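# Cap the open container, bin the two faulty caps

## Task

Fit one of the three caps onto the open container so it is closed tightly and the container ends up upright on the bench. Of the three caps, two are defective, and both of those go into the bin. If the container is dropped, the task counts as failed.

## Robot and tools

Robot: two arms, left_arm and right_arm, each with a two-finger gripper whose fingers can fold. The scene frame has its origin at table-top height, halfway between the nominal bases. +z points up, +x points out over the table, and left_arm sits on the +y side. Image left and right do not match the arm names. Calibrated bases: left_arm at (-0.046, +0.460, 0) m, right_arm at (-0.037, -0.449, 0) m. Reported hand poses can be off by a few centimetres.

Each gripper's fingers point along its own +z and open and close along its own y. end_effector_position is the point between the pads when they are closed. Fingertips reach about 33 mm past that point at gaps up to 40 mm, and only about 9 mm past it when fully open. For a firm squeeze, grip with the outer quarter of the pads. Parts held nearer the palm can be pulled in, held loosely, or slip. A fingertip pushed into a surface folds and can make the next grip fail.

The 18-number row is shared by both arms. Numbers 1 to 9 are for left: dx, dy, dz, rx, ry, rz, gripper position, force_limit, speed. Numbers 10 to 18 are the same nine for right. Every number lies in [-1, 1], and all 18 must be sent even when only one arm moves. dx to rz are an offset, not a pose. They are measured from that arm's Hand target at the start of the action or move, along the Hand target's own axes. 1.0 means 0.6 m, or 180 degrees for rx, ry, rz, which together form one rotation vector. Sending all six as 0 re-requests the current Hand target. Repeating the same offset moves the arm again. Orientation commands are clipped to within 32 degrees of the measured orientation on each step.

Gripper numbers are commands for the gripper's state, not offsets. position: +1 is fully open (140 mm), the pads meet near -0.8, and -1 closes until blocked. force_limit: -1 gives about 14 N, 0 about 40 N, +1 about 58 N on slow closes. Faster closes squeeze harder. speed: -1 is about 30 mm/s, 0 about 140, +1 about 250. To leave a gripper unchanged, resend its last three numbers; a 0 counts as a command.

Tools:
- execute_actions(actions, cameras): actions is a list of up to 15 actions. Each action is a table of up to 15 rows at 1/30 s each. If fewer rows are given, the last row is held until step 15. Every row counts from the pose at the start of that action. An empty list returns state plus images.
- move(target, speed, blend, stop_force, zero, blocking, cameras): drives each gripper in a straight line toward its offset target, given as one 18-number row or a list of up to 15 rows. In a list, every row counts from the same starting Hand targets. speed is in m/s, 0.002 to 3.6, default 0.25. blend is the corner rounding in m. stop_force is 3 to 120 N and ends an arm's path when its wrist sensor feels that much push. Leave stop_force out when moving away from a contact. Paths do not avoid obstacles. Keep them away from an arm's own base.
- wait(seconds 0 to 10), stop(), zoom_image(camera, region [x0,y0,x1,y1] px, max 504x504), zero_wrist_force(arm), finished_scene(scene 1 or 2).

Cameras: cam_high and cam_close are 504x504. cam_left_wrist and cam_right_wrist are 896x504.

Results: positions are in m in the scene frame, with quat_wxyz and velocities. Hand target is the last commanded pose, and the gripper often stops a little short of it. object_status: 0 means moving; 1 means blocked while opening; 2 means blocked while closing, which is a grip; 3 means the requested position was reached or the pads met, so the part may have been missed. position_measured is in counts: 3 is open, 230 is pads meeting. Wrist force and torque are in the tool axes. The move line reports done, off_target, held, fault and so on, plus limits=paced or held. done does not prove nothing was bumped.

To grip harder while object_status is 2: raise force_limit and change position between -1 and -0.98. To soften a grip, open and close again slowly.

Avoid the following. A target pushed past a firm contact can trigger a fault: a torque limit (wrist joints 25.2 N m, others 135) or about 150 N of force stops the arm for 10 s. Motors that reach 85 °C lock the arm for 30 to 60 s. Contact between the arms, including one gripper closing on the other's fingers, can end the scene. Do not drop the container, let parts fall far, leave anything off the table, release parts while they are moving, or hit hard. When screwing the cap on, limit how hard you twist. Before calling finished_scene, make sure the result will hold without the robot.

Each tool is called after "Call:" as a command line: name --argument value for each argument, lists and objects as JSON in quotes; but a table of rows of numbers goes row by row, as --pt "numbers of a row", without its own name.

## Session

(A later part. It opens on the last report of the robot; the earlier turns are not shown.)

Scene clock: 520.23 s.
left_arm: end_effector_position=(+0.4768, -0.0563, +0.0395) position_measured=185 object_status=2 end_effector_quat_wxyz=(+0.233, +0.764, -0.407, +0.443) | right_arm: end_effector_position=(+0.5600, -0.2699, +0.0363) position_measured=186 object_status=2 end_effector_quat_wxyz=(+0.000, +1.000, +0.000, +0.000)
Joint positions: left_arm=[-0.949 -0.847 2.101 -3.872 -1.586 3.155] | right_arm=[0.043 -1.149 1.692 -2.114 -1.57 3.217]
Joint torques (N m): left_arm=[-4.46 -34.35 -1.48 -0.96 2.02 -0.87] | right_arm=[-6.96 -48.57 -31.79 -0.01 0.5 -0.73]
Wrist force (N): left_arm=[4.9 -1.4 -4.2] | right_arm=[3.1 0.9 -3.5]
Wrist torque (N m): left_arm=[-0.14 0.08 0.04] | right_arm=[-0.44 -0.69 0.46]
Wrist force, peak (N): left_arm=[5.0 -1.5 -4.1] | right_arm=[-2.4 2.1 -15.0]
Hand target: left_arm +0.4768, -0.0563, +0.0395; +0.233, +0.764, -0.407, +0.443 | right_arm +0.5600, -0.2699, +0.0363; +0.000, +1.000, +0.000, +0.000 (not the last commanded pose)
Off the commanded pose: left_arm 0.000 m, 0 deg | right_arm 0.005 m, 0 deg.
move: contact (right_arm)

Call:
move --target '[0,0,0,0,0,0,-1,0,-1,0,0,0,0,0,0,-0.3,0,-1]'

Call:
wait --seconds 0.6

Call:
move --target '[0,0,0,0,0,0,-1,0,-1,0,0,-0.4,0,0,0,-0.3,0,-1]' --speed 0.25 --cameras '["cam_right_wrist"]'

Scene clock: 521.60 s.
left_arm: end_effector_position=(+0.4768, -0.0563, +0.0395) position_measured=185 object_status=2 end_effector_quat_wxyz=(+0.233, +0.764, -0.407, +0.443) | right_arm: end_effector_position=(+0.5600, -0.2699, +0.0363) position_measured=167 object_status=0 end_effector_quat_wxyz=(+0.000, +1.000, +0.000, +0.000)
Joint positions: left_arm=[-0.949 -0.847 2.101 -3.872 -1.586 3.155] | right_arm=[0.043 -1.149 1.692 -2.114 -1.57 3.217]
Joint torques (N m): left_arm=[-3.51 -35.2 -2.37 -1.2 1.92 -1.02] | right_arm=[-4.88 -49.49 -30.17 -1.68 -0.13 -0.98]
Wrist force (N): left_arm=[4.7 -1.2 -4.0] | right_arm=[1.8 1.1 -0.4]
Wrist torque (N m): left_arm=[-0.12 0.10 0.04] | right_arm=[-0.47 -0.72 0.44]
Wrist force, peak (N): left_arm=[5.0 -1.3 -4.2] | right_arm=[3.0 1.0 -3.5]
Hand target: left_arm +0.4768, -0.0563, +0.0395; +0.233, +0.764, -0.407, +0.443 | right_arm +0.5600, -0.2699, +0.0363; +0.000, +1.000, +0.000, +0.000
Off the commanded pose: left_arm 0.000 m, 0 deg | right_arm 0.000 m, 0 deg.
move: done

Scene clock: 522.20 s.
left_arm: end_effector_position=(+0.4768, -0.0563, +0.0395) position_measured=185 object_status=2 end_effector_quat_wxyz=(+0.233, +0.764, -0.407, +0.443) | right_arm: end_effector_position=(+0.5600, -0.2699, +0.0363) position_measured=167 object_status=3 end_effector_quat_wxyz=(+0.000, +1.000, +0.000, +0.000)
Joint positions: left_arm=[-0.949 -0.847 2.101 -3.872 -1.586 3.155] | right_arm=[0.043 -1.149 1.692 -2.114 -1.57 3.217]
Joint torques (N m): left_arm=[-5.14 -34.42 -2.09 -0.99 1.94 -1.02] | right_arm=[-7.46 -48.43 -30.5 -2.15 -0.32 -0.85]
Wrist force (N): left_arm=[4.8 -1.3 -4.2] | right_arm=[1.8 1.1 -0.4]
Wrist torque (N m): left_arm=[-0.14 0.10 0.04] | right_arm=[-0.48 -0.72 0.44]
Wrist force, peak (N): left_arm=[4.9 -1.4 -4.2] | right_arm=[1.9 1.0 -0.2]
Hand target: left_arm +0.4768, -0.0563, +0.0395; +0.233, +0.764, -0.407, +0.443 | right_arm +0.5600, -0.2699, +0.0363; +0.000, +1.000, +0.000, +0.000
Tool commands: left_gripper/position=-1.0 left_gripper/force_limit=+0.0 left_gripper/speed=-1.0 right_gripper/position=-0.3 right_gripper/force_limit=+0.0 right_gripper/speed=-1.0
Off the commanded pose: left_arm 0.000 m, 0 deg | right_arm 0.000 m, 0 deg.
wait: 0.60 s; at rest by 0.17 s

Scene clock: 523.97 s.
left_arm: end_effector_position=(+0.4768, -0.0563, +0.0395) position_measured=185 object_status=2 end_effector_quat_wxyz=(+0.233, +0.764, -0.407, +0.443) | right_arm: end_effector_position=(+0.5601, -0.2702, +0.2762) position_measured=167 object_status=3 end_effector_quat_wxyz=(+0.000, +1.000, +0.000, +0.000)
Joint positions: left_arm=[-0.949 -0.847 2.101 -3.872 -1.586 3.155] | right_arm=[0.042 -1.29 1.248 -1.528 -1.57 3.217]
Joint torques (N m): left_arm=[-4.9 -35.29 -2.4 -1.11 2.1 -0.92] | right_arm=[9.33 -30.12 -34.35 -0.53 -1.44 2.19]
Wrist force (N): left_arm=[4.8 -1.3 -4.1] | right_arm=[2.1 1.2 -0.3]
Wrist torque (N m): left_arm=[-0.13 0.07 0.04] | right_arm=[-0.43 -0.77 0.38]
Wrist force, peak (N): left_arm=[4.8 -1.5 -4.3] | right_arm=[1.8 1.5 -2.6]
Hand target: left_arm +0.4768, -0.0563, +0.0395; +0.233, +0.764, -0.407, +0.443 | right_arm +0.5601, -0.2701, +0.2763; +0.000, +1.000, +0.000, +0.000
Off the commanded pose: left_arm 0.000 m, 0 deg | right_arm 0.000 m, 0 deg.
move: done
Images, in order (width x height): cam_right_wrist 896x504.

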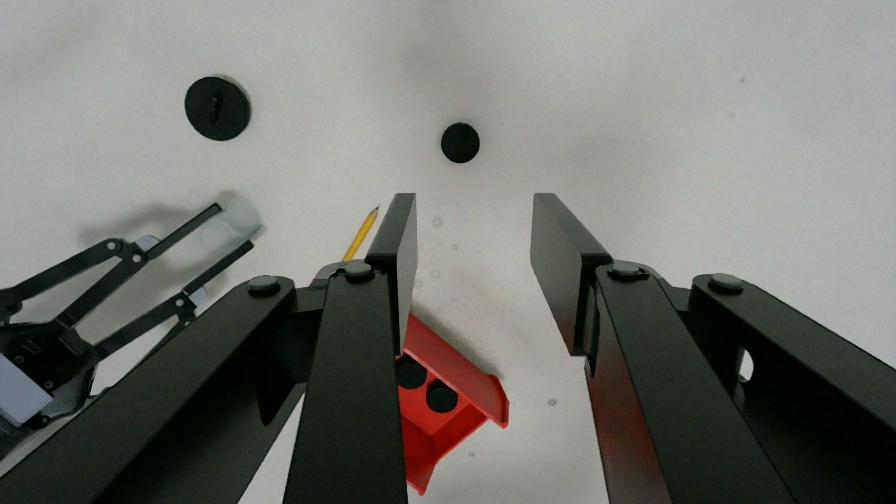

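Call:
move --pt "0 0 0 0 0 0 -1 0 -1 -0.3685 -0.0802 0.22 0 0 -0.25 -0.3 0 -1" --pt "0 0 0 0 0 0 -1 0 -1 -0.3685 -0.0802 0.365 0 0 -0.25 -0.3 0 -1" --pt "0 0 0 0 0 0 -1 0 -1 -0.3685 -0.0802 0.39 0 0 -0.25 -0.3 0 -1" --speed '[0.25,0.15,0.03]' --blend '[0.02,0.005,0]' --cameras '["cam_right_wrist"]'

Scene clock: 527.63 s.
left_arm: end_effector_position=(+0.4768, -0.0563, +0.0395) position_measured=185 object_status=2 end_effector_quat_wxyz=(+0.233, +0.764, -0.407, +0.443) | right_arm: end_effector_position=(+0.3389, -0.2219, +0.0425) position_measured=167 object_status=3 end_effector_quat_wxyz=(-0.001, +0.924, +0.383, +0.000)
Joint positions: left_arm=[-0.949 -0.847 2.101 -3.872 -1.586 3.155] | right_arm=[0.202 -1.561 2.199 -2.209 -1.57 2.591]
Joint torques (N m): left_arm=[-4.61 -34.27 -1.73 -1 2.03 -1.01] | right_arm=[12.82 -10.14 -13.07 -4.67 1.51 2.49]
Wrist force (N): left_arm=[4.7 -1.4 -4.0] | right_arm=[1.7 1.0 -0.7]
Wrist torque (N m): left_arm=[-0.16 0.10 0.04] | right_arm=[-0.46 -0.76 0.35]
Wrist force, peak (N): left_arm=[5.0 -1.5 -4.3] | right_arm=[3.0 1.6 -1.2]
Hand target: left_arm +0.4768, -0.0563, +0.0395; +0.233, +0.764, -0.407, +0.443 | right_arm +0.3389, -0.2219, +0.0424; -0.001, +0.924, +0.383, +0.000
Off the commanded pose: left_arm 0.000 m, 0 deg | right_arm 0.000 m, 0 deg.
move: done
Images, in order (width x height): cam_right_wrist 896x504.

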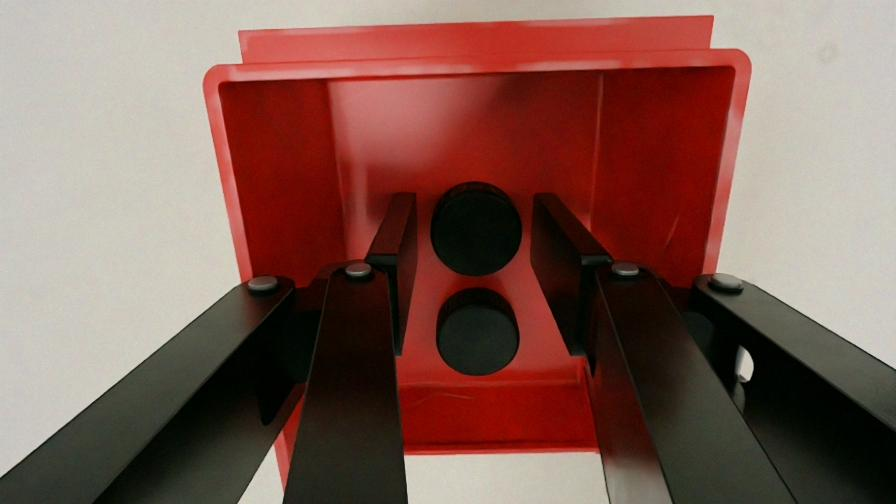

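Call:
move --target '[0,0,0,0,0,0,-1,0,-1,0,0,0,0,0,0,-1,0,-1]'

Call:
wait --seconds 1.0

Call:
move --pt "0 0 0 0 0 0 -1 0 -1 0 0 -0.2 0 0 0 -1 0 -1" --pt "0 0 0 0 0 0 -1 0 -1 0.3194 0.2239 -0.2 0 0 0.25 -1 0 -1" --pt "0 0 0 0 0 0 -1 0 -1 0.3194 0.2239 -0.005 0 0 0.25 -1 0 -1" --speed '[0.2,0.3,0.2]' --blend '[0.03,0.03,0]'

Scene clock: 528.87 s.
left_arm: end_effector_position=(+0.4768, -0.0563, +0.0395) position_measured=185 object_status=2 end_effector_quat_wxyz=(+0.233, +0.764, -0.407, +0.443) | right_arm: end_effector_position=(+0.3389, -0.2219, +0.0424) position_measured=186 object_status=0 end_effector_quat_wxyz=(-0.001, +0.924, +0.383, +0.000)
Joint positions: left_arm=[-0.949 -0.847 2.101 -3.872 -1.586 3.155] | right_arm=[0.202 -1.56 2.199 -2.209 -1.57 2.591]
Joint torques (N m): left_arm=[-4.08 -34.44 -2.81 -1.08 2.07 -0.7] | right_arm=[9.97 -11.32 -12.92 -4.75 0.69 2.61]
Wrist force (N): left_arm=[4.7 -1.4 -4.1] | right_arm=[-0.9 -0.5 -12.4]
Wrist torque (N m): left_arm=[-0.15 0.09 0.04] | right_arm=[-0.36 -0.82 0.35]
Wrist force, peak (N): left_arm=[4.9 -1.5 -4.3] | right_arm=[-0.6 -0.6 -12.7]
Hand target: left_arm +0.4768, -0.0563, +0.0395; +0.233, +0.764, -0.407, +0.443 | right_arm +0.3389, -0.2219, +0.0424; -0.001, +0.924, +0.383, +0.000
Off the commanded pose: left_arm 0.000 m, 0 deg | right_arm 0.000 m, 0 deg.
move: done

Scene clock: 529.87 s.
left_arm: end_effector_position=(+0.4768, -0.0563, +0.0395) position_measured=185 object_status=2 end_effector_quat_wxyz=(+0.233, +0.764, -0.407, +0.443) | right_arm: end_effector_position=(+0.3389, -0.2219, +0.0424) position_measured=186 object_status=2 end_effector_quat_wxyz=(-0.001, +0.924, +0.383, +0.000)
Joint positions: left_arm=[-0.949 -0.847 2.101 -3.872 -1.586 3.155] | right_arm=[0.202 -1.56 2.199 -2.209 -1.57 2.591]
Joint torques (N m): left_arm=[-4.68 -34.68 -0.67 -1.03 1.89 -0.98] | right_arm=[8.94 -10.8 -12.75 -4.02 0.62 2.17]
Wrist force (N): left_arm=[4.8 -1.3 -4.1] | right_arm=[-0.6 -0.8 -12.3]
Wrist torque (N m): left_arm=[-0.14 0.07 0.04] | right_arm=[-0.41 -0.87 0.35]
Wrist force, peak (N): left_arm=[4.9 -1.4 -4.3] | right_arm=[-0.6 -0.6 -12.7]
Hand target: left_arm +0.4768, -0.0563, +0.0395; +0.233, +0.764, -0.407, +0.443 | right_arm +0.3389, -0.2219, +0.0424; -0.001, +0.924, +0.383, +0.000
Tool commands: left_gripper/position=-1.0 left_gripper/force_limit=+0.0 left_gripper/speed=-1.0 right_gripper/position=-1.0 right_gripper/force_limit=+0.0 right_gripper/speed=-1.0
Off the commanded pose: left_arm 0.000 m, 0 deg | right_arm 0.000 m, 0 deg.
wait: 1.00 s; at rest by 0.17 s

Scene clock: 533.10 s.
left_arm: end_effector_position=(+0.4768, -0.0563, +0.0395) position_measured=185 object_status=2 end_effector_quat_wxyz=(+0.233, +0.764, -0.407, +0.443) | right_arm: end_effector_position=(+0.5694, -0.1813, +0.0455) position_measured=186 object_status=2 end_effector_quat_wxyz=(+0.000, +1.000, +0.000, +0.000)
Joint positions: left_arm=[-0.949 -0.847 2.101 -3.872 -1.586 3.155] | right_arm=[0.18 -1.077 1.553 -2.047 -1.57 3.354]
Joint torques (N m): left_arm=[-5.16 -34.39 -1.43 -1.25 2.08 -0.88] | right_arm=[11.13 -35.71 -15.73 -5.35 0.86 2.26]
Wrist force (N): left_arm=[4.8 -1.7 -4.1] | right_arm=[2.3 1.2 -0.4]
Wrist torque (N m): left_arm=[-0.22 0.10 0.04] | right_arm=[-0.46 -0.88 0.28]
Wrist force, peak (N): left_arm=[5.1 -1.3 -4.2] | right_arm=[-0.6 -0.6 -12.6]
Hand target: left_arm +0.4768, -0.0563, +0.0395; +0.233, +0.764, -0.407, +0.443 | right_arm +0.5694, -0.1813, +0.0454; +0.000, +1.000, +0.000, +0.000
Off the commanded pose: left_arm 0.000 m, 0 deg | right_arm 0.000 m, 0 deg.
move: done

Call:
move --target '[0,0,0,0,0,0,-1,0,-1,0,0,0.025,0,0,0,-1,0,-1]' --speed 0.008 --stop_force 4

Call:
move --target '[0,0,0,0,0,0,-1,0,-1,0,0,0,0,0,0,-0.45,0,-1]'

Call:
wait --seconds 0.3

Call:
move --target '[0,0,0,0,0,0,-1,0,-1,0,0,0,0,0,-0.5,-0.45,0,-1]' --speed 0.5

Call:
move --target '[0,0,0,0,0,0,-1,0,-1,0,0,0,0,0,0,-1,0,-1]'

Call:
wait --seconds 0.6 --cameras '["cam_right_wrist"]'

Scene clock: 535.77 s.
left_arm: end_effector_position=(+0.4768, -0.0563, +0.0395) position_measured=185 object_status=2 end_effector_quat_wxyz=(+0.233, +0.764, -0.407, +0.443) | right_arm: end_effector_position=(+0.5694, -0.1813, +0.0382) position_measured=186 object_status=2 end_effector_quat_wxyz=(+0.000, +1.000, +0.000, +0.000)
Joint positions: left_arm=[-0.949 -0.847 2.101 -3.872 -1.586 3.155] | right_arm=[0.18 -1.068 1.562 -2.064 -1.57 3.354]
Joint torques (N m): left_arm=[-3.53 -35.24 -1.47 -1.28 2.07 -1.12] | right_arm=[9.61 -53.14 -30.39 -0.15 0.64 2.52]
Wrist force (N): left_arm=[4.6 -1.3 -4.1] | right_arm=[2.8 0.9 -2.9]
Wrist torque (N m): left_arm=[-0.14 0.11 0.04] | right_arm=[-0.42 -0.81 0.28]
Wrist force, peak (N): left_arm=[5.0 -1.4 -4.3] | right_arm=[-2.7 3.7 -16.5]
Hand target: left_arm +0.4768, -0.0563, +0.0395; +0.233, +0.764, -0.407, +0.443 | right_arm +0.5694, -0.1813, +0.0382; +0.000, +1.000, +0.000, +0.000 (not the last commanded pose)
Off the commanded pose: left_arm 0.000 m, 0 deg | right_arm 0.008 m, 0 deg.
move: contact (right_arm)

Scene clock: 536.27 s.
left_arm: end_effector_position=(+0.4768, -0.0563, +0.0395) position_measured=185 object_status=2 end_effector_quat_wxyz=(+0.233, +0.764, -0.407, +0.443) | right_arm: end_effector_position=(+0.5694, -0.1813, +0.0382) position_measured=186 object_status=3 end_effector_quat_wxyz=(+0.000, +1.000, +0.000, +0.000)
Joint positions: left_arm=[-0.949 -0.847 2.101 -3.872 -1.586 3.155] | right_arm=[0.18 -1.068 1.562 -2.064 -1.57 3.354]
Joint torques (N m): left_arm=[-3.9 -35.22 -1.57 -1.2 1.93 -0.86] | right_arm=[9.48 -54.06 -32.53 -0.49 0.65 2.1]
Wrist force (N): left_arm=[4.6 -1.2 -4.0] | right_arm=[3.0 1.0 -2.6]
Wrist torque (N m): left_arm=[-0.13 0.12 0.04] | right_arm=[-0.40 -0.85 0.28]
Wrist force, peak (N): left_arm=[5.1 -1.2 -4.2] | right_arm=[3.0 1.0 -2.9]
Hand target: left_arm +0.4768, -0.0563, +0.0395; +0.233, +0.764, -0.407, +0.443 | right_arm +0.5694, -0.1813, +0.0382; +0.000, +1.000, +0.000, +0.000
Off the commanded pose: left_arm 0.000 m, 0 deg | right_arm 0.000 m, 0 deg.
move: done

Scene clock: 536.57 s.
left_arm: end_effector_position=(+0.4768, -0.0563, +0.0395) position_measured=185 object_status=2 end_effector_quat_wxyz=(+0.233, +0.764, -0.407, +0.443) | right_arm: end_effector_position=(+0.5694, -0.1813, +0.0382) position_measured=186 object_status=3 end_effector_quat_wxyz=(+0.000, +1.000, +0.000, +0.000)
Joint positions: left_arm=[-0.949 -0.847 2.101 -3.872 -1.586 3.155] | right_arm=[0.18 -1.068 1.562 -2.064 -1.57 3.354]
Joint torques (N m): left_arm=[-4.26 -34.78 -2.67 -1.09 1.91 -0.83] | right_arm=[8.75 -52.2 -31.46 -0.85 0.93 2.86]
Wrist force (N): left_arm=[4.8 -1.4 -4.1] | right_arm=[2.7 0.9 -2.5]
Wrist torque (N m): left_arm=[-0.16 0.08 0.04] | right_arm=[-0.43 -0.79 0.28]
Wrist force, peak (N): left_arm=[4.8 -1.3 -4.3] | right_arm=[3.0 1.0 -2.9]
Hand target: left_arm +0.4768, -0.0563, +0.0395; +0.233, +0.764, -0.407, +0.443 | right_arm +0.5694, -0.1813, +0.0382; +0.000, +1.000, +0.000, +0.000
Tool commands: left_gripper/position=-1.0 left_gripper/force_limit=+0.0 left_gripper/speed=-1.0 right_gripper/position=-0.45 right_gripper/force_limit=+0.0 right_gripper/speed=-1.0
Off the commanded pose: left_arm 0.000 m, 0 deg | right_arm 0.000 m, 0 deg.
wait: 0.30 s; at rest by 0.17 s

Scene clock: 539.03 s.
left_arm: end_effector_position=(+0.4768, -0.0563, +0.0395) position_measured=185 object_status=2 end_effector_quat_wxyz=(+0.233, +0.764, -0.407, +0.443) | right_arm: end_effector_position=(+0.5694, -0.1813, +0.0382) position_measured=186 object_status=3 end_effector_quat_wxyz=(+0.000, +0.707, +0.707, +0.000)
Joint positions: left_arm=[-0.949 -0.847 2.101 -3.872 -1.586 3.155] | right_arm=[0.18 -1.068 1.562 -2.064 -1.57 1.784]
Joint torques (N m): left_arm=[-3.94 -35.4 -2.37 -1.42 2.06 -0.66] | right_arm=[-10.98 -52.85 -14.57 -0.24 1.62 -2.1]
Wrist force (N): left_arm=[4.7 -1.4 -4.0] | right_arm=[1.5 1.2 -3.0]
Wrist torque (N m): left_arm=[-0.17 0.09 0.04] | right_arm=[-0.46 -0.85 0.42]
Wrist force, peak (N): left_arm=[5.0 -1.4 -4.4] | right_arm=[1.2 1.2 -6.3]
Hand target: left_arm +0.4768, -0.0563, +0.0395; +0.233, +0.764, -0.407, +0.443 | right_arm +0.5694, -0.1813, +0.0382; -0.001, +0.707, +0.707, +0.000
Off the commanded pose: left_arm 0.000 m, 0 deg | right_arm 0.000 m, 0 deg.
move: done

Scene clock: 539.53 s.
left_arm: end_effector_position=(+0.4768, -0.0563, +0.0395) position_measured=185 object_status=2 end_effector_quat_wxyz=(+0.233, +0.764, -0.407, +0.443) | right_arm: end_effector_position=(+0.5694, -0.1813, +0.0382) position_measured=186 object_status=2 end_effector_quat_wxyz=(-0.001, +0.707, +0.707, +0.000)
Joint positions: left_arm=[-0.949 -0.847 2.101 -3.872 -1.586 3.155] | right_arm=[0.18 -1.068 1.562 -2.064 -1.57 1.784]
Joint torques (N m): left_arm=[-3.56 -35.05 -2.86 -1.32 1.93 -0.87] | right_arm=[-9.47 -52.28 -13.92 0.16 1.05 -1.81]
Wrist force (N): left_arm=[4.7 -1.4 -4.1] | right_arm=[1.6 1.2 -2.8]
Wrist torque (N m): left_arm=[-0.16 0.10 0.04] | right_arm=[-0.44 -0.87 0.42]
Wrist force, peak (N): left_arm=[4.9 -1.4 -4.3] | right_arm=[1.9 1.4 -2.8]
Hand target: left_arm +0.4768, -0.0563, +0.0395; +0.233, +0.764, -0.407, +0.443 | right_arm +0.5694, -0.1813, +0.0382; -0.001, +0.707, +0.707, +0.000
Off the commanded pose: left_arm 0.000 m, 0 deg | right_arm 0.000 m, 0 deg.
move: done

Scene clock: 540.13 s.
left_arm: end_effector_position=(+0.4768, -0.0563, +0.0395) position_measured=185 object_status=2 end_effector_quat_wxyz=(+0.233, +0.764, -0.407, +0.443) | right_arm: end_effector_position=(+0.5694, -0.1813, +0.0382) position_measured=186 object_status=2 end_effector_quat_wxyz=(-0.001, +0.707, +0.707, +0.000)
Joint positions: left_arm=[-0.949 -0.847 2.101 -3.872 -1.586 3.155] | right_arm=[0.18 -1.068 1.562 -2.064 -1.57 1.784]
Joint torques (N m): left_arm=[-4.41 -35.24 -1.73 -1.27 2.03 -1] | right_arm=[-12.19 -52.92 -14.14 -0.44 1.46 -2]
Wrist force (N): left_arm=[4.8 -1.4 -4.2] | right_arm=[1.7 1.1 -2.7]
Wrist torque (N m): left_arm=[-0.15 0.09 0.04] | right_arm=[-0.46 -0.89 0.42]
Wrist force, peak (N): left_arm=[5.0 -1.3 -4.1] | right_arm=[1.8 1.2 -2.9]
Hand target: left_arm +0.4768, -0.0563, +0.0395; +0.233, +0.764, -0.407, +0.443 | right_arm +0.5694, -0.1813, +0.0382; -0.001, +0.707, +0.707, +0.000
Tool commands: left_gripper/position=-1.0 left_gripper/force_limit=+0.0 left_gripper/speed=-1.0 right_gripper/position=-1.0 right_gripper/force_limit=+0.0 right_gripper/speed=-1.0
Off the commanded pose: left_arm 0.000 m, 0 deg | right_arm 0.000 m, 0 deg.
wait: 0.60 s; at rest by 0.17 s
Images, in order (width x height): cam_right_wrist 896x504.

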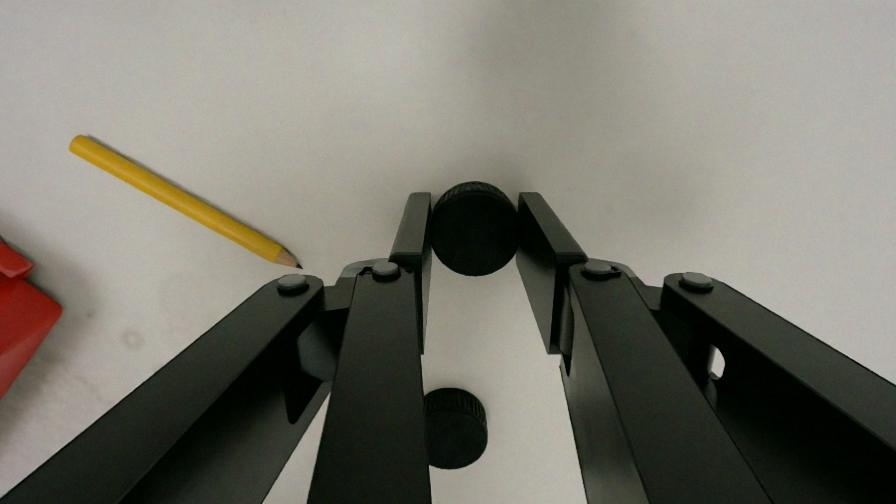

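Call:
move --target '[0,0,0,0,0,0,-1,0,-1,0,0,0,0,0,0,-0.33,0,-1]'

Call:
wait --seconds 0.4

Call:
move --target '[0,0,0,0,0,0,-1,0,-1,0,0,0,0,0,0.5,-0.33,0,-1]' --speed 0.6

Call:
move --target '[0,0,0,0,0,0,-1,0,-1,0,0,0,0,0,0,-1,0,-1]'

Call:
wait --seconds 0.9 --cameras '["cam_right_wrist"]'

Scene clock: 541.23 s.
left_arm: end_effector_position=(+0.4768, -0.0563, +0.0395) position_measured=185 object_status=2 end_effector_quat_wxyz=(+0.233, +0.764, -0.407, +0.443) | right_arm: end_effector_position=(+0.5694, -0.1813, +0.0382) position_measured=171 object_status=0 end_effector_quat_wxyz=(-0.001, +0.707, +0.707, +0.000)
Joint positions: left_arm=[-0.949 -0.847 2.101 -3.872 -1.586 3.155] | right_arm=[0.18 -1.068 1.562 -2.064 -1.57 1.784]
Joint torques (N m): left_arm=[-4.49 -34.57 -1.85 -1.23 2.08 -0.99] | right_arm=[-10.27 -53.49 -17.68 -0.91 0.49 -1.96]
Wrist force (N): left_arm=[4.9 -1.5 -4.0] | right_arm=[2.4 1.0 -0.1]
Wrist torque (N m): left_arm=[-0.17 0.07 0.04] | right_arm=[-0.46 -0.89 0.41]
Wrist force, peak (N): left_arm=[5.2 -1.4 -4.2] | right_arm=[1.7 1.1 -2.9]
Hand target: left_arm +0.4768, -0.0563, +0.0395; +0.233, +0.764, -0.407, +0.443 | right_arm +0.5694, -0.1813, +0.0382; -0.001, +0.707, +0.707, +0.000
Off the commanded pose: left_arm 0.000 m, 0 deg | right_arm 0.000 m, 0 deg.
move: done

Scene clock: 541.63 s.
left_arm: end_effector_position=(+0.4768, -0.0563, +0.0395) position_measured=185 object_status=2 end_effector_quat_wxyz=(+0.233, +0.764, -0.407, +0.443) | right_arm: end_effector_position=(+0.5694, -0.1813, +0.0382) position_measured=171 object_status=3 end_effector_quat_wxyz=(-0.001, +0.707, +0.707, +0.000)
Joint positions: left_arm=[-0.949 -0.847 2.101 -3.872 -1.586 3.155] | right_arm=[0.18 -1.068 1.562 -2.064 -1.57 1.784]
Joint torques (N m): left_arm=[-3.65 -35.43 -1.81 -1.32 1.98 -1.12] | right_arm=[-10.21 -53.55 -18.84 -1.81 0.45 -1.9]
Wrist force (N): left_arm=[4.8 -1.3 -4.4] | right_arm=[2.1 1.1 0.0]
Wrist torque (N m): left_arm=[-0.14 0.09 0.04] | right_arm=[-0.43 -0.84 0.40]
Wrist force, peak (N): left_arm=[4.8 -1.3 -4.4] | right_arm=[2.4 1.1 -0.2]
Hand target: left_arm +0.4768, -0.0563, +0.0395; +0.233, +0.764, -0.407, +0.443 | right_arm +0.5694, -0.1813, +0.0382; -0.001, +0.707, +0.707, +0.000
Tool commands: left_gripper/position=-1.0 left_gripper/force_limit=+0.0 left_gripper/speed=-1.0 right_gripper/position=-0.33 right_gripper/force_limit=+0.0 right_gripper/speed=-1.0
Off the commanded pose: left_arm 0.000 m, 0 deg | right_arm 0.000 m, 0 deg.
wait: 0.40 s; at rest by 0.17 s

Scene clock: 543.90 s.
left_arm: end_effector_position=(+0.4768, -0.0563, +0.0395) position_measured=185 object_status=2 end_effector_quat_wxyz=(+0.233, +0.764, -0.407, +0.443) | right_arm: end_effector_position=(+0.5694, -0.1813, +0.0382) position_measured=171 object_status=3 end_effector_quat_wxyz=(+0.000, +1.000, +0.000, +0.000)
Joint positions: left_arm=[-0.949 -0.847 2.101 -3.872 -1.586 3.155] | right_arm=[0.18 -1.068 1.562 -2.064 -1.57 3.354]
Joint torques (N m): left_arm=[-4.53 -34.96 -1.07 -1.26 1.94 -0.88] | right_arm=[11.02 -34.93 -32.39 -0.26 -1.19 2.55]
Wrist force (N): left_arm=[4.8 -1.4 -4.1] | right_arm=[2.2 1.3 -0.5]
Wrist torque (N m): left_arm=[-0.16 0.09 0.04] | right_arm=[-0.43 -0.85 0.27]
Wrist force, peak (N): left_arm=[4.8 -1.4 -4.5] | right_arm=[2.4 1.4 -0.3]
Hand target: left_arm +0.4768, -0.0563, +0.0395; +0.233, +0.764, -0.407, +0.443 | right_arm +0.5694, -0.1813, +0.0382; +0.000, +1.000, +0.000, +0.000
Off the commanded pose: left_arm 0.000 m, 0 deg | right_arm 0.000 m, 0 deg.
move: done

Scene clock: 544.70 s.
left_arm: end_effector_position=(+0.4768, -0.0563, +0.0395) position_measured=185 object_status=2 end_effector_quat_wxyz=(+0.233, +0.764, -0.407, +0.443) | right_arm: end_effector_position=(+0.5694, -0.1812, +0.0382) position_measured=186 object_status=0 end_effector_quat_wxyz=(+0.000, +1.000, +0.000, +0.000)
Joint positions: left_arm=[-0.949 -0.847 2.101 -3.872 -1.586 3.155] | right_arm=[0.18 -1.068 1.562 -2.064 -1.57 3.354]
Joint torques (N m): left_arm=[-5.43 -34.92 -1.2 -1.27 2.06 -1.03] | right_arm=[11.29 -33.62 -29.32 -0.86 -1.29 2.43]
Wrist force (N): left_arm=[4.7 -1.5 -3.9] | right_arm=[-1.7 2.1 -10.9]
Wrist torque (N m): left_arm=[-0.19 0.09 0.04] | right_arm=[-0.46 -0.88 0.27]
Wrist force, peak (N): left_arm=[4.9 -1.5 -4.3] | right_arm=[-1.7 2.0 -11.3]
Hand target: left_arm +0.4768, -0.0563, +0.0395; +0.233, +0.764, -0.407, +0.443 | right_arm +0.5694, -0.1813, +0.0382; +0.000, +1.000, +0.000, +0.000
Off the commanded pose: left_arm 0.000 m, 0 deg | right_arm 0.000 m, 0 deg.
move: done

Scene clock: 545.60 s.
left_arm: end_effector_position=(+0.4768, -0.0563, +0.0395) position_measured=185 object_status=2 end_effector_quat_wxyz=(+0.233, +0.764, -0.407, +0.443) | right_arm: end_effector_position=(+0.5694, -0.1812, +0.0382) position_measured=186 object_status=2 end_effector_quat_wxyz=(+0.000, +1.000, +0.000, +0.000)
Joint positions: left_arm=[-0.949 -0.847 2.101 -3.872 -1.586 3.155] | right_arm=[0.18 -1.068 1.562 -2.064 -1.57 3.354]
Joint torques (N m): left_arm=[-3.88 -34.34 -0.82 -1.36 1.93 -0.81] | right_arm=[9.44 -33.53 -23.05 -0.96 -1.45 2.37]
Wrist force (N): left_arm=[4.7 -1.3 -3.9] | right_arm=[-1.7 2.0 -10.7]
Wrist torque (N m): left_arm=[-0.13 0.10 0.04] | right_arm=[-0.46 -0.87 0.27]
Wrist force, peak (N): left_arm=[5.0 -1.5 -4.2] | right_arm=[-1.8 2.0 -11.3]
Hand target: left_arm +0.4768, -0.0563, +0.0395; +0.233, +0.764, -0.407, +0.443 | right_arm +0.5694, -0.1813, +0.0382; +0.000, +1.000, +0.000, +0.000
Tool commands: left_gripper/position=-1.0 left_gripper/force_limit=+0.0 left_gripper/speed=-1.0 right_gripper/position=-1.0 right_gripper/force_limit=+0.0 right_gripper/speed=-1.0
Off the commanded pose: left_arm 0.000 m, 0 deg | right_arm 0.000 m, 0 deg.
wait: 0.90 s; at rest by 0.17 s
Images, in order (width x height): cam_right_wrist 896x504.

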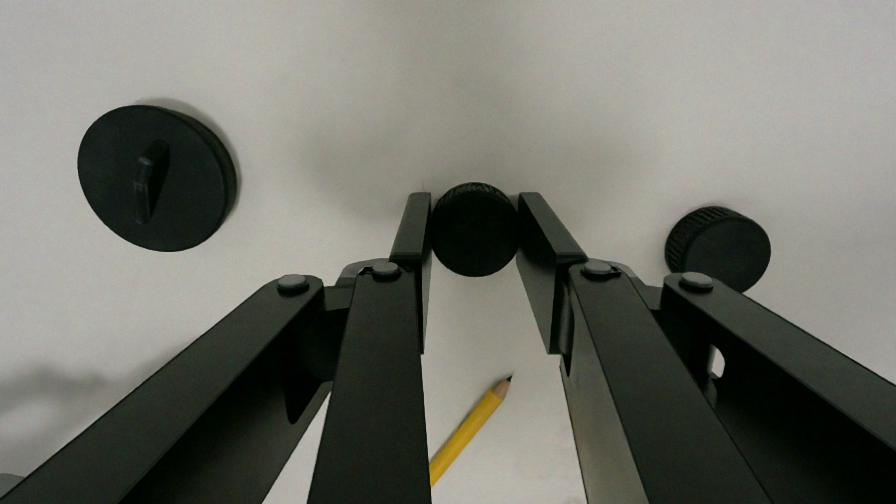

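Call:
move --pt "0 0 0 0 0 0 -1 0 -1 0 0 -0.2 0 0 0 -1 0 -1" --pt "0 0 0 0 0 0 -1 0 -1 -0.1288 -0.1767 -0.2 0 0 0 -1 0 -1" --pt "0 0 0 0 0 0 -1 0 -1 -0.1288 -0.1767 -0.118 0 0 0 -1 0 -1" --speed '[0.2,0.2,0.1]' --blend '[0.03,0.0,0]'

Call:
move --target '[0,0,0,0,0,0,-1,0,-1,0,0,0.025,0,0,0,-1,0,-1]' --speed 0.006 --stop_force 4

Scene clock: 548.90 s.
left_arm: end_effector_position=(+0.4768, -0.0563, +0.0395) position_measured=185 object_status=2 end_effector_quat_wxyz=(+0.233, +0.764, -0.407, +0.443) | right_arm: end_effector_position=(+0.4921, -0.0753, +0.1092) position_measured=186 object_status=2 end_effector_quat_wxyz=(+0.000, +1.000, +0.000, +0.000)
Joint positions: left_arm=[-0.949 -0.847 2.101 -3.872 -1.586 3.155] | right_arm=[0.374 -1.17 1.517 -1.918 -1.57 3.548]
Joint torques (N m): left_arm=[-1.81 -34.53 -1.29 -1.33 1.95 -0.83] | right_arm=[11.74 -32.81 -17.05 -5.47 0.8 2.39]
Wrist force (N): left_arm=[4.6 -1.4 -4.1] | right_arm=[1.8 1.9 -0.3]
Wrist torque (N m): left_arm=[-0.17 0.12 0.04] | right_arm=[-0.35 -0.77 0.30]
Wrist force, peak (N): left_arm=[5.0 -1.3 -4.4] | right_arm=[-1.8 1.9 -11.2]
Hand target: left_arm +0.4768, -0.0563, +0.0395; +0.233, +0.764, -0.407, +0.443 | right_arm +0.4921, -0.0753, +0.1091; +0.000, +1.000, +0.000, +0.000
Off the commanded pose: left_arm 0.000 m, 0 deg | right_arm 0.000 m, 0 deg.
move: done

Scene clock: 552.30 s.
left_arm: end_effector_position=(+0.4768, -0.0563, +0.0395) position_measured=185 object_status=2 end_effector_quat_wxyz=(+0.233, +0.764, -0.407, +0.443) | right_arm: end_effector_position=(+0.4921, -0.0753, +0.0941) position_measured=186 object_status=2 end_effector_quat_wxyz=(+0.000, +1.000, +0.000, +0.000)
Joint positions: left_arm=[-0.949 -0.847 2.101 -3.872 -1.586 3.155] | right_arm=[0.374 -1.157 1.54 -1.953 -1.57 3.548]
Joint torques (N m): left_arm=[-3.64 -35.14 -0.87 -1.49 2.02 -0.83] | right_arm=[11.68 -33.86 -16.04 -4.95 0.67 2.25]
Wrist force (N): left_arm=[4.7 -1.3 -4.3] | right_arm=[1.7 1.2 -0.3]
Wrist torque (N m): left_arm=[-0.14 0.11 0.04] | right_arm=[-0.49 -0.74 0.29]
Wrist force, peak (N): left_arm=[5.0 -1.5 -4.2] | right_arm=[2.1 1.6 -0.1]
Hand target: left_arm +0.4768, -0.0563, +0.0395; +0.233, +0.764, -0.407, +0.443 | right_arm +0.4921, -0.0753, +0.0941; +0.000, +1.000, +0.000, +0.000
Off the commanded pose: left_arm 0.000 m, 0 deg | right_arm 0.000 m, 0 deg.
move: done

Call:
move --target '[0,0,0,0,0,0,-1,0,-1,0,0,0.01,0,0,0,-1,0,-1]' --speed 0.006 --stop_force 4 --cameras '["cam_close","cam_left_wrist"]'

Scene clock: 554.37 s.
left_arm: end_effector_position=(+0.4768, -0.0563, +0.0395) position_measured=185 object_status=2 end_effector_quat_wxyz=(+0.233, +0.764, -0.407, +0.443) | right_arm: end_effector_position=(+0.4921, -0.0753, +0.0908) position_measured=186 object_status=2 end_effector_quat_wxyz=(+0.000, +1.000, +0.000, +0.000)
Joint positions: left_arm=[-0.949 -0.847 2.101 -3.872 -1.586 3.155] | right_arm=[0.374 -1.154 1.545 -1.961 -1.57 3.548]
Joint torques (N m): left_arm=[-3.59 -34.31 -1.45 -1.43 1.91 -0.88] | right_arm=[12.1 -49.85 -31.45 -0.06 0.62 2.14]
Wrist force (N): left_arm=[4.8 -0.6 -4.3] | right_arm=[3.0 1.9 -3.6]
Wrist torque (N m): left_arm=[-0.18 0.10 0.06] | right_arm=[-0.52 -0.75 0.29]
Wrist force, peak (N): left_arm=[4.4 -0.5 -6.8] | right_arm=[2.5 3.3 -10.6]
Hand target: left_arm +0.4768, -0.0563, +0.0395; +0.233, +0.764, -0.407, +0.443 | right_arm +0.4921, -0.0753, +0.0909; +0.000, +1.000, +0.000, +0.000 (not the last commanded pose)
Off the commanded pose: left_arm 0.000 m, 0 deg | right_arm 0.003 m, 0 deg.
move: contact (right_arm)
Images, in order (width x height): cam_close 504x504, cam_left_wrist 896x504.

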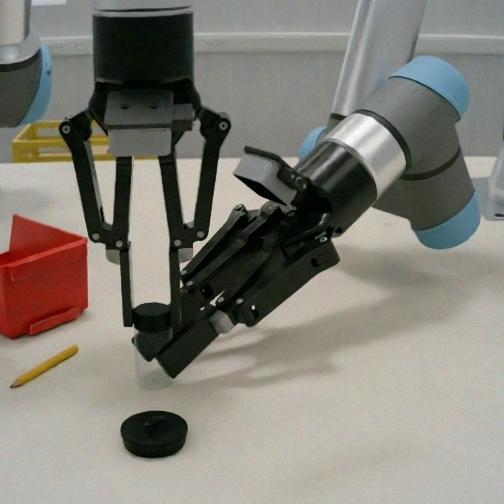

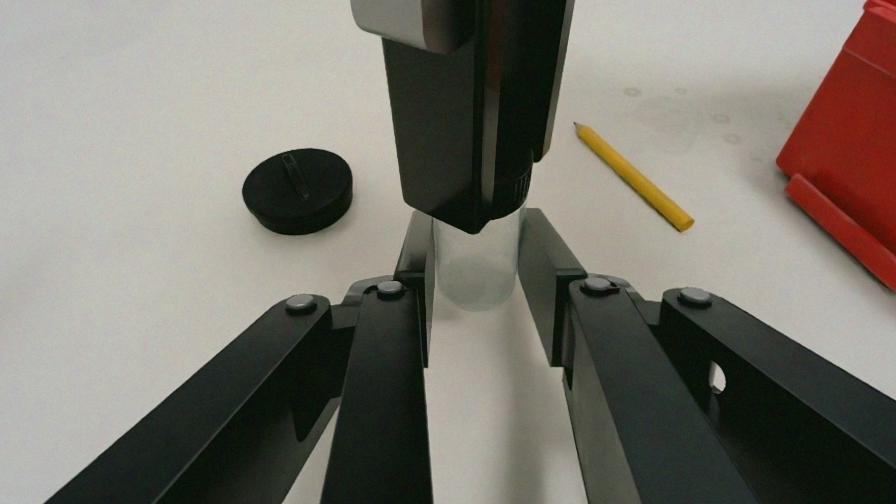

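Call:
move --target '[0,0,0,0,0,0,-1,0,-1,0,0,0,0,0,0.6,-1,0,-1]' --speed 0.5

Call:
move --target '[0,0,0,0,0,0,-1,0,-1,0,0,-0.01,0,0,0,-1,0,-1]' --speed 0.008 --stop_force 10

Scene clock: 557.50 s.
left_arm: end_effector_position=(+0.4768, -0.0563, +0.0395) position_measured=185 object_status=2 end_effector_quat_wxyz=(+0.233, +0.764, -0.407, +0.443) | right_arm: end_effector_position=(+0.4921, -0.0753, +0.0909) position_measured=186 object_status=2 end_effector_quat_wxyz=(+0.000, -0.588, +0.809, +0.001)
Joint positions: left_arm=[-0.949 -0.847 2.101 -3.872 -1.586 3.155] | right_arm=[0.374 -1.154 1.545 -1.961 -1.57 5.433]
Joint torques (N m): left_arm=[-3.44 -34.86 -1.92 -1.46 1.93 -0.9] | right_arm=[12.99 -30.82 -32.41 0.4 -0.66 2.65]
Wrist force (N): left_arm=[4.1 -1.4 -5.3] | right_arm=[2.7 -0.4 -3.3]
Wrist torque (N m): left_arm=[-0.21 0.08 0.06] | right_arm=[-0.35 -0.80 0.27]
Wrist force, peak (N): left_arm=[3.6 -1.2 -10.8] | right_arm=[5.9 -2.4 -5.6]
Hand target: left_arm +0.4768, -0.0563, +0.0395; +0.233, +0.764, -0.407, +0.443 | right_arm +0.4921, -0.0753, +0.0909; +0.000, -0.588, +0.809, +0.001
Off the commanded pose: left_arm 0.000 m, 0 deg | right_arm 0.000 m, 0 deg.
move: done

Scene clock: 559.17 s.
left_arm: end_effector_position=(+0.4768, -0.0563, +0.0395) position_measured=185 object_status=2 end_effector_quat_wxyz=(+0.233, +0.764, -0.407, +0.443) | right_arm: end_effector_position=(+0.4921, -0.0753, +0.0969) position_measured=186 object_status=2 end_effector_quat_wxyz=(+0.000, -0.588, +0.809, +0.001)
Joint positions: left_arm=[-0.949 -0.847 2.101 -3.872 -1.586 3.155] | right_arm=[0.374 -1.16 1.536 -1.947 -1.57 5.433]
Joint torques (N m): left_arm=[-3.21 -35.44 -1.45 -1.25 2.01 -0.65] | right_arm=[3.77 -51.95 -34.19 -0.16 -0.7 2.46]
Wrist force (N): left_arm=[5.0 -1.4 -4.7] | right_arm=[1.9 1.1 -0.2]
Wrist torque (N m): left_arm=[-0.17 0.07 0.04] | right_arm=[-0.51 -0.80 0.30]
Wrist force, peak (N): left_arm=[4.4 -0.5 -8.5] | right_arm=[2.6 -0.5 -3.5]
Hand target: left_arm +0.4768, -0.0563, +0.0395; +0.233, +0.764, -0.407, +0.443 | right_arm +0.4921, -0.0753, +0.0969; +0.000, -0.588, +0.809, +0.001
Off the commanded pose: left_arm 0.000 m, 0 deg | right_arm 0.000 m, 0 deg.
move: done

Call:
move --pt "0 0 0 0 0 0 -1 0 -1 0 0 -0.04 0 0 0 -1 0 -1" --pt "0 0 0 0 0 0 -1 0 -1 0 0 -0.16 0 0 -0.6 -1 0 -1" --speed '[0.1,0.5]' --blend '[0.01,0]'

Scene clock: 562.57 s.
left_arm: end_effector_position=(+0.4768, -0.0563, +0.0395) position_measured=185 object_status=2 end_effector_quat_wxyz=(+0.233, +0.764, -0.407, +0.443) | right_arm: end_effector_position=(+0.4921, -0.0754, +0.1929) position_measured=186 object_status=2 end_effector_quat_wxyz=(+0.000, +1.000, +0.000, +0.000)
Joint positions: left_arm=[-0.949 -0.847 2.101 -3.872 -1.586 3.155] | right_arm=[0.374 -1.219 1.366 -1.718 -1.57 3.549]
Joint torques (N m): left_arm=[-2.81 -35.52 -1.46 -1.59 2.19 -0.85] | right_arm=[-11.58 -30.83 -35.36 -0.45 1.4 -2.17]
Wrist force (N): left_arm=[4.7 -1.5 -4.6] | right_arm=[2.0 1.5 -0.5]
Wrist torque (N m): left_arm=[-0.19 0.08 0.04] | right_arm=[-0.37 -0.77 0.42]
Wrist force, peak (N): left_arm=[5.0 -1.4 -5.0] | right_arm=[1.9 1.6 -0.9]
Hand target: left_arm +0.4768, -0.0563, +0.0395; +0.233, +0.764, -0.407, +0.443 | right_arm +0.4921, -0.0754, +0.1929; +0.000, +1.000, +0.000, +0.000
Off the commanded pose: left_arm 0.000 m, 0 deg | right_arm 0.000 m, 0 deg.
move: done

Call:
move --pt "0 0 0 0 0 0 -1 0 -1 -0.2552 0.2443 0.03 0 0 -0.25 -1 0 -1" --pt "0 0 0 0 0 0 -1 0 -1 -0.2552 0.2443 0.238 0 0 -0.25 -1 0 -1" --speed '[0.25,0.15]' --blend '[0.02,0]'

Call:
move --target '[0,0,0,0,0,0,-1,0,-1,0,0,0.03,0,0,0,-1,0,-1]' --speed 0.008 --stop_force 4

Call:
move --target '[0,0,0,0,0,0,-1,0,-1,0,0,0,0,0,0,-0.3,0,-1]'

Call:
wait --seconds 0.4

Call:
move --target '[0,0,0,0,0,0,-1,0,-1,0,0,-0.1,0,0,0,-0.3,0,-1]' --speed 0.2 --cameras '["cam_right_wrist"]'

Scene clock: 566.13 s.
left_arm: end_effector_position=(+0.4768, -0.0563, +0.0395) position_measured=185 object_status=2 end_effector_quat_wxyz=(+0.233, +0.764, -0.407, +0.443) | right_arm: end_effector_position=(+0.3390, -0.2219, +0.0501) position_measured=186 object_status=2 end_effector_quat_wxyz=(-0.001, +0.924, +0.383, +0.000) end_effector_velocity=(+0.001, +0.000, -0.001) end_effector_angular_velocity=(+0.001, -0.002, +0.001)
Joint positions: left_arm=[-0.949 -0.847 2.101 -3.872 -1.586 3.155] | right_arm=[0.201 -1.573 2.188 -2.185 -1.57 2.59]
Joint velocities: left_arm=[within noise] | right_arm=[0 0.002 0.001 -0.005 0 -0.001]
Joint torques (N m): left_arm=[-3.62 -34.59 -1.51 -1.42 2.03 -0.75] | right_arm=[11.84 -14.14 -13.43 -4.99 1.19 2.11]
Wrist force (N): left_arm=[4.8 -1.3 -4.6] | right_arm=[2.1 1.1 -0.6]
Wrist torque (N m): left_arm=[-0.15 0.10 0.04] | right_arm=[-0.46 -0.82 0.31]
Wrist force, peak (N): left_arm=[5.2 -1.3 -4.9] | right_arm=[2.6 1.1 -0.4]
Hand target: left_arm +0.4768, -0.0563, +0.0395; +0.233, +0.764, -0.407, +0.443 | right_arm +0.3390, -0.2219, +0.0500; -0.001, +0.924, +0.383, +0.000
Off the commanded pose: left_arm 0.000 m, 0 deg | right_arm 0.000 m, 0 deg.
move: done

Scene clock: 568.30 s.
left_arm: end_effector_position=(+0.4768, -0.0563, +0.0395) position_measured=185 object_status=2 end_effector_quat_wxyz=(+0.233, +0.764, -0.407, +0.443) | right_arm: end_effector_position=(+0.3390, -0.2219, +0.0426) position_measured=186 object_status=2 end_effector_quat_wxyz=(-0.001, +0.924, +0.383, +0.000)
Joint positions: left_arm=[-0.949 -0.847 2.101 -3.872 -1.586 3.155] | right_arm=[0.201 -1.561 2.199 -2.209 -1.57 2.59]
Joint torques (N m): left_arm=[-3.36 -35.59 -0.93 -1.38 2.06 -0.91] | right_arm=[7.25 -28.75 -29.64 -0.49 0.83 2.2]
Wrist force (N): left_arm=[4.8 -1.3 -4.6] | right_arm=[0.7 1.0 -6.3]
Wrist torque (N m): left_arm=[-0.16 0.06 0.04] | right_arm=[-0.52 -0.86 0.32]
Wrist force, peak (N): left_arm=[5.0 -1.3 -4.8] | right_arm=[-5.0 -2.0 -23.5]
Hand target: left_arm +0.4768, -0.0563, +0.0395; +0.233, +0.764, -0.407, +0.443 | right_arm +0.3390, -0.2219, +0.0426; -0.001, +0.924, +0.383, +0.000 (not the last commanded pose)
Off the commanded pose: left_arm 0.000 m, 0 deg | right_arm 0.011 m, 0 deg.
move: contact (right_arm)

Scene clock: 569.00 s.
left_arm: end_effector_position=(+0.4768, -0.0563, +0.0395) position_measured=185 object_status=2 end_effector_quat_wxyz=(+0.233, +0.764, -0.407, +0.443) | right_arm: end_effector_position=(+0.3390, -0.2219, +0.0426) position_measured=167 object_status=0 end_effector_quat_wxyz=(-0.001, +0.924, +0.383, +0.000)
Joint positions: left_arm=[-0.949 -0.847 2.101 -3.872 -1.586 3.155] | right_arm=[0.201 -1.561 2.199 -2.209 -1.57 2.59]
Joint torques (N m): left_arm=[-2.63 -34.92 -1.73 -1.57 1.97 -0.87] | right_arm=[4.87 -29.57 -29.16 -1.06 0.74 2.14]
Wrist force (N): left_arm=[5.0 -1.3 -4.8] | right_arm=[2.2 1.1 -0.7]
Wrist torque (N m): left_arm=[-0.15 0.06 0.04] | right_arm=[-0.43 -0.86 0.32]
Wrist force, peak (N): left_arm=[5.0 -1.2 -4.9] | right_arm=[0.5 1.1 -6.3]
Hand target: left_arm +0.4768, -0.0563, +0.0395; +0.233, +0.764, -0.407, +0.443 | right_arm +0.3390, -0.2219, +0.0426; -0.001, +0.924, +0.383, +0.000
Off the commanded pose: left_arm 0.000 m, 0 deg | right_arm 0.000 m, 0 deg.
move: done

Scene clock: 569.40 s.
left_arm: end_effector_position=(+0.4768, -0.0563, +0.0395) position_measured=185 object_status=2 end_effector_quat_wxyz=(+0.233, +0.764, -0.407, +0.443) | right_arm: end_effector_position=(+0.3390, -0.2219, +0.0426) position_measured=167 object_status=3 end_effector_quat_wxyz=(-0.001, +0.924, +0.383, +0.000)
Joint positions: left_arm=[-0.949 -0.847 2.101 -3.872 -1.586 3.155] | right_arm=[0.201 -1.561 2.199 -2.209 -1.57 2.59]
Joint torques (N m): left_arm=[-3.52 -35.35 -1.96 -1.44 2.01 -0.52] | right_arm=[3.05 -29.45 -29.41 -1.19 1 2.17]
Wrist force (N): left_arm=[4.9 -1.5 -4.8] | right_arm=[1.9 1.2 -1.0]
Wrist torque (N m): left_arm=[-0.18 0.07 0.03] | right_arm=[-0.41 -0.81 0.32]
Wrist force, peak (N): left_arm=[5.1 -1.4 -4.9] | right_arm=[2.2 1.0 -0.9]
Hand target: left_arm +0.4768, -0.0563, +0.0395; +0.233, +0.764, -0.407, +0.443 | right_arm +0.3390, -0.2219, +0.0426; -0.001, +0.924, +0.383, +0.000
Tool commands: left_gripper/position=-1.0 left_gripper/force_limit=+0.0 left_gripper/speed=-1.0 right_gripper/position=-0.3 right_gripper/force_limit=+0.0 right_gripper/speed=-1.0
Off the commanded pose: left_arm 0.000 m, 0 deg | right_arm 0.000 m, 0 deg.
wait: 0.40 s; at rest by 0.17 s

Scene clock: 570.53 s.
left_arm: end_effector_position=(+0.4768, -0.0563, +0.0395) position_measured=185 object_status=2 end_effector_quat_wxyz=(+0.233, +0.764, -0.407, +0.443) | right_arm: end_effector_position=(+0.3390, -0.2219, +0.1026) position_measured=167 object_status=3 end_effector_quat_wxyz=(-0.001, +0.924, +0.383, +0.000) end_effector_velocity=(-0.001, +0.000, +0.001) end_effector_angular_velocity=(-0.001, +0.003, +0.002)
Joint positions: left_arm=[-0.949 -0.847 2.101 -3.872 -1.586 3.155] | right_arm=[0.201 -1.648 2.104 -2.026 -1.57 2.59]
Joint velocities: left_arm=[within noise] | right_arm=[0 -0.001 -0.002 0.006 0 -0.002]
Joint torques (N m): left_arm=[-4.02 -35.12 -1.89 -1.58 1.83 -0.78] | right_arm=[-10.96 -28.49 -33.43 -0.4 0.45 -2.04]
Wrist force (N): left_arm=[4.7 -1.3 -4.7] | right_arm=[1.7 1.0 -0.3]
Wrist torque (N m): left_arm=[-0.14 0.10 0.04] | right_arm=[-0.48 -0.77 0.34]
Wrist force, peak (N): left_arm=[5.0 -1.3 -4.8] | right_arm=[2.0 1.0 -1.4]
Hand target: left_arm +0.4768, -0.0563, +0.0395; +0.233, +0.764, -0.407, +0.443 | right_arm +0.3390, -0.2220, +0.1026; -0.001, +0.924, +0.383, +0.000
Off the commanded pose: left_arm 0.000 m, 0 deg | right_arm 0.000 m, 0 deg.
move: done
Images, in order (width x height): cam_right_wrist 896x504.

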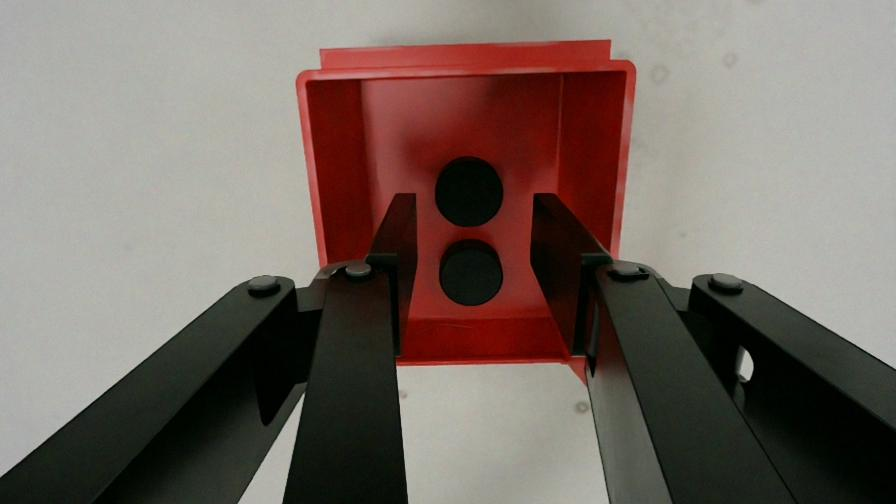

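Call:
move --pt "0 0 0 0 0 0 -1 0 -1 -0.0719 0.001 0.03 0 0 0 -0.3 0 -1" --pt "0 0 0 0 0 0 -1 0 -1 -0.0719 0.001 0.1 0 0 0 -0.3 0 -1" --speed '[0.2,0.06]' --cameras '["cam_right_wrist"]'

Scene clock: 572.93 s.
left_arm: end_effector_position=(+0.4768, -0.0563, +0.0395) position_measured=185 object_status=2 end_effector_quat_wxyz=(+0.233, +0.764, -0.407, +0.443) | right_arm: end_effector_position=(+0.3089, -0.2529, +0.0427) position_measured=167 object_status=3 end_effector_quat_wxyz=(-0.001, +0.924, +0.383, +0.000)
Joint positions: left_arm=[-0.949 -0.847 2.101 -3.872 -1.586 3.155] | right_arm=[0.14 -1.668 2.299 -2.202 -1.57 2.529]
Joint torques (N m): left_arm=[-2.73 -35.49 -2.2 -1.36 1.94 -0.71] | right_arm=[10.66 -6.15 -14.12 -5.22 0.66 2.12]
Wrist force (N): left_arm=[4.9 -1.6 -4.9] | right_arm=[1.9 1.1 -0.7]
Wrist torque (N m): left_arm=[-0.20 0.08 0.04] | right_arm=[-0.45 -0.77 0.43]
Wrist force, peak (N): left_arm=[4.9 -1.5 -4.9] | right_arm=[2.8 1.1 -0.7]
Hand target: left_arm +0.4768, -0.0563, +0.0395; +0.233, +0.764, -0.407, +0.443 | right_arm +0.3089, -0.2528, +0.0426; -0.001, +0.924, +0.383, +0.000
Off the commanded pose: left_arm 0.000 m, 0 deg | right_arm 0.000 m, 0 deg.
move: done
Images, in order (width x height): cam_right_wrist 896x504.

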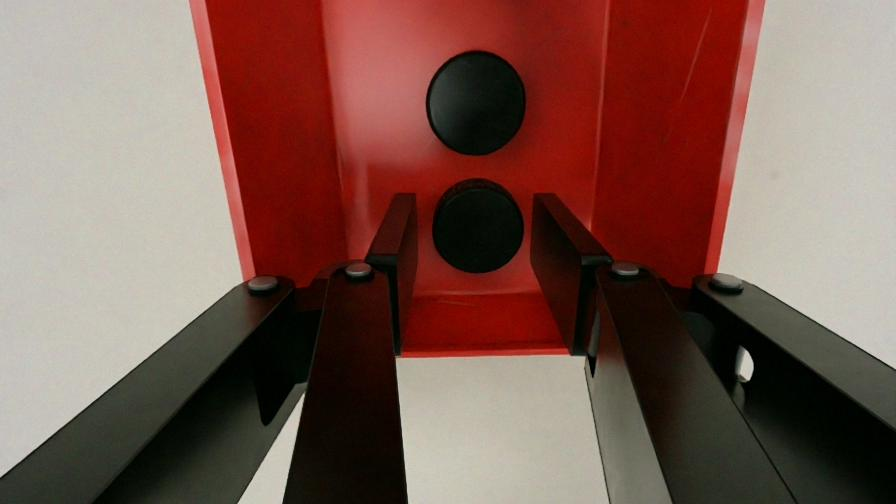

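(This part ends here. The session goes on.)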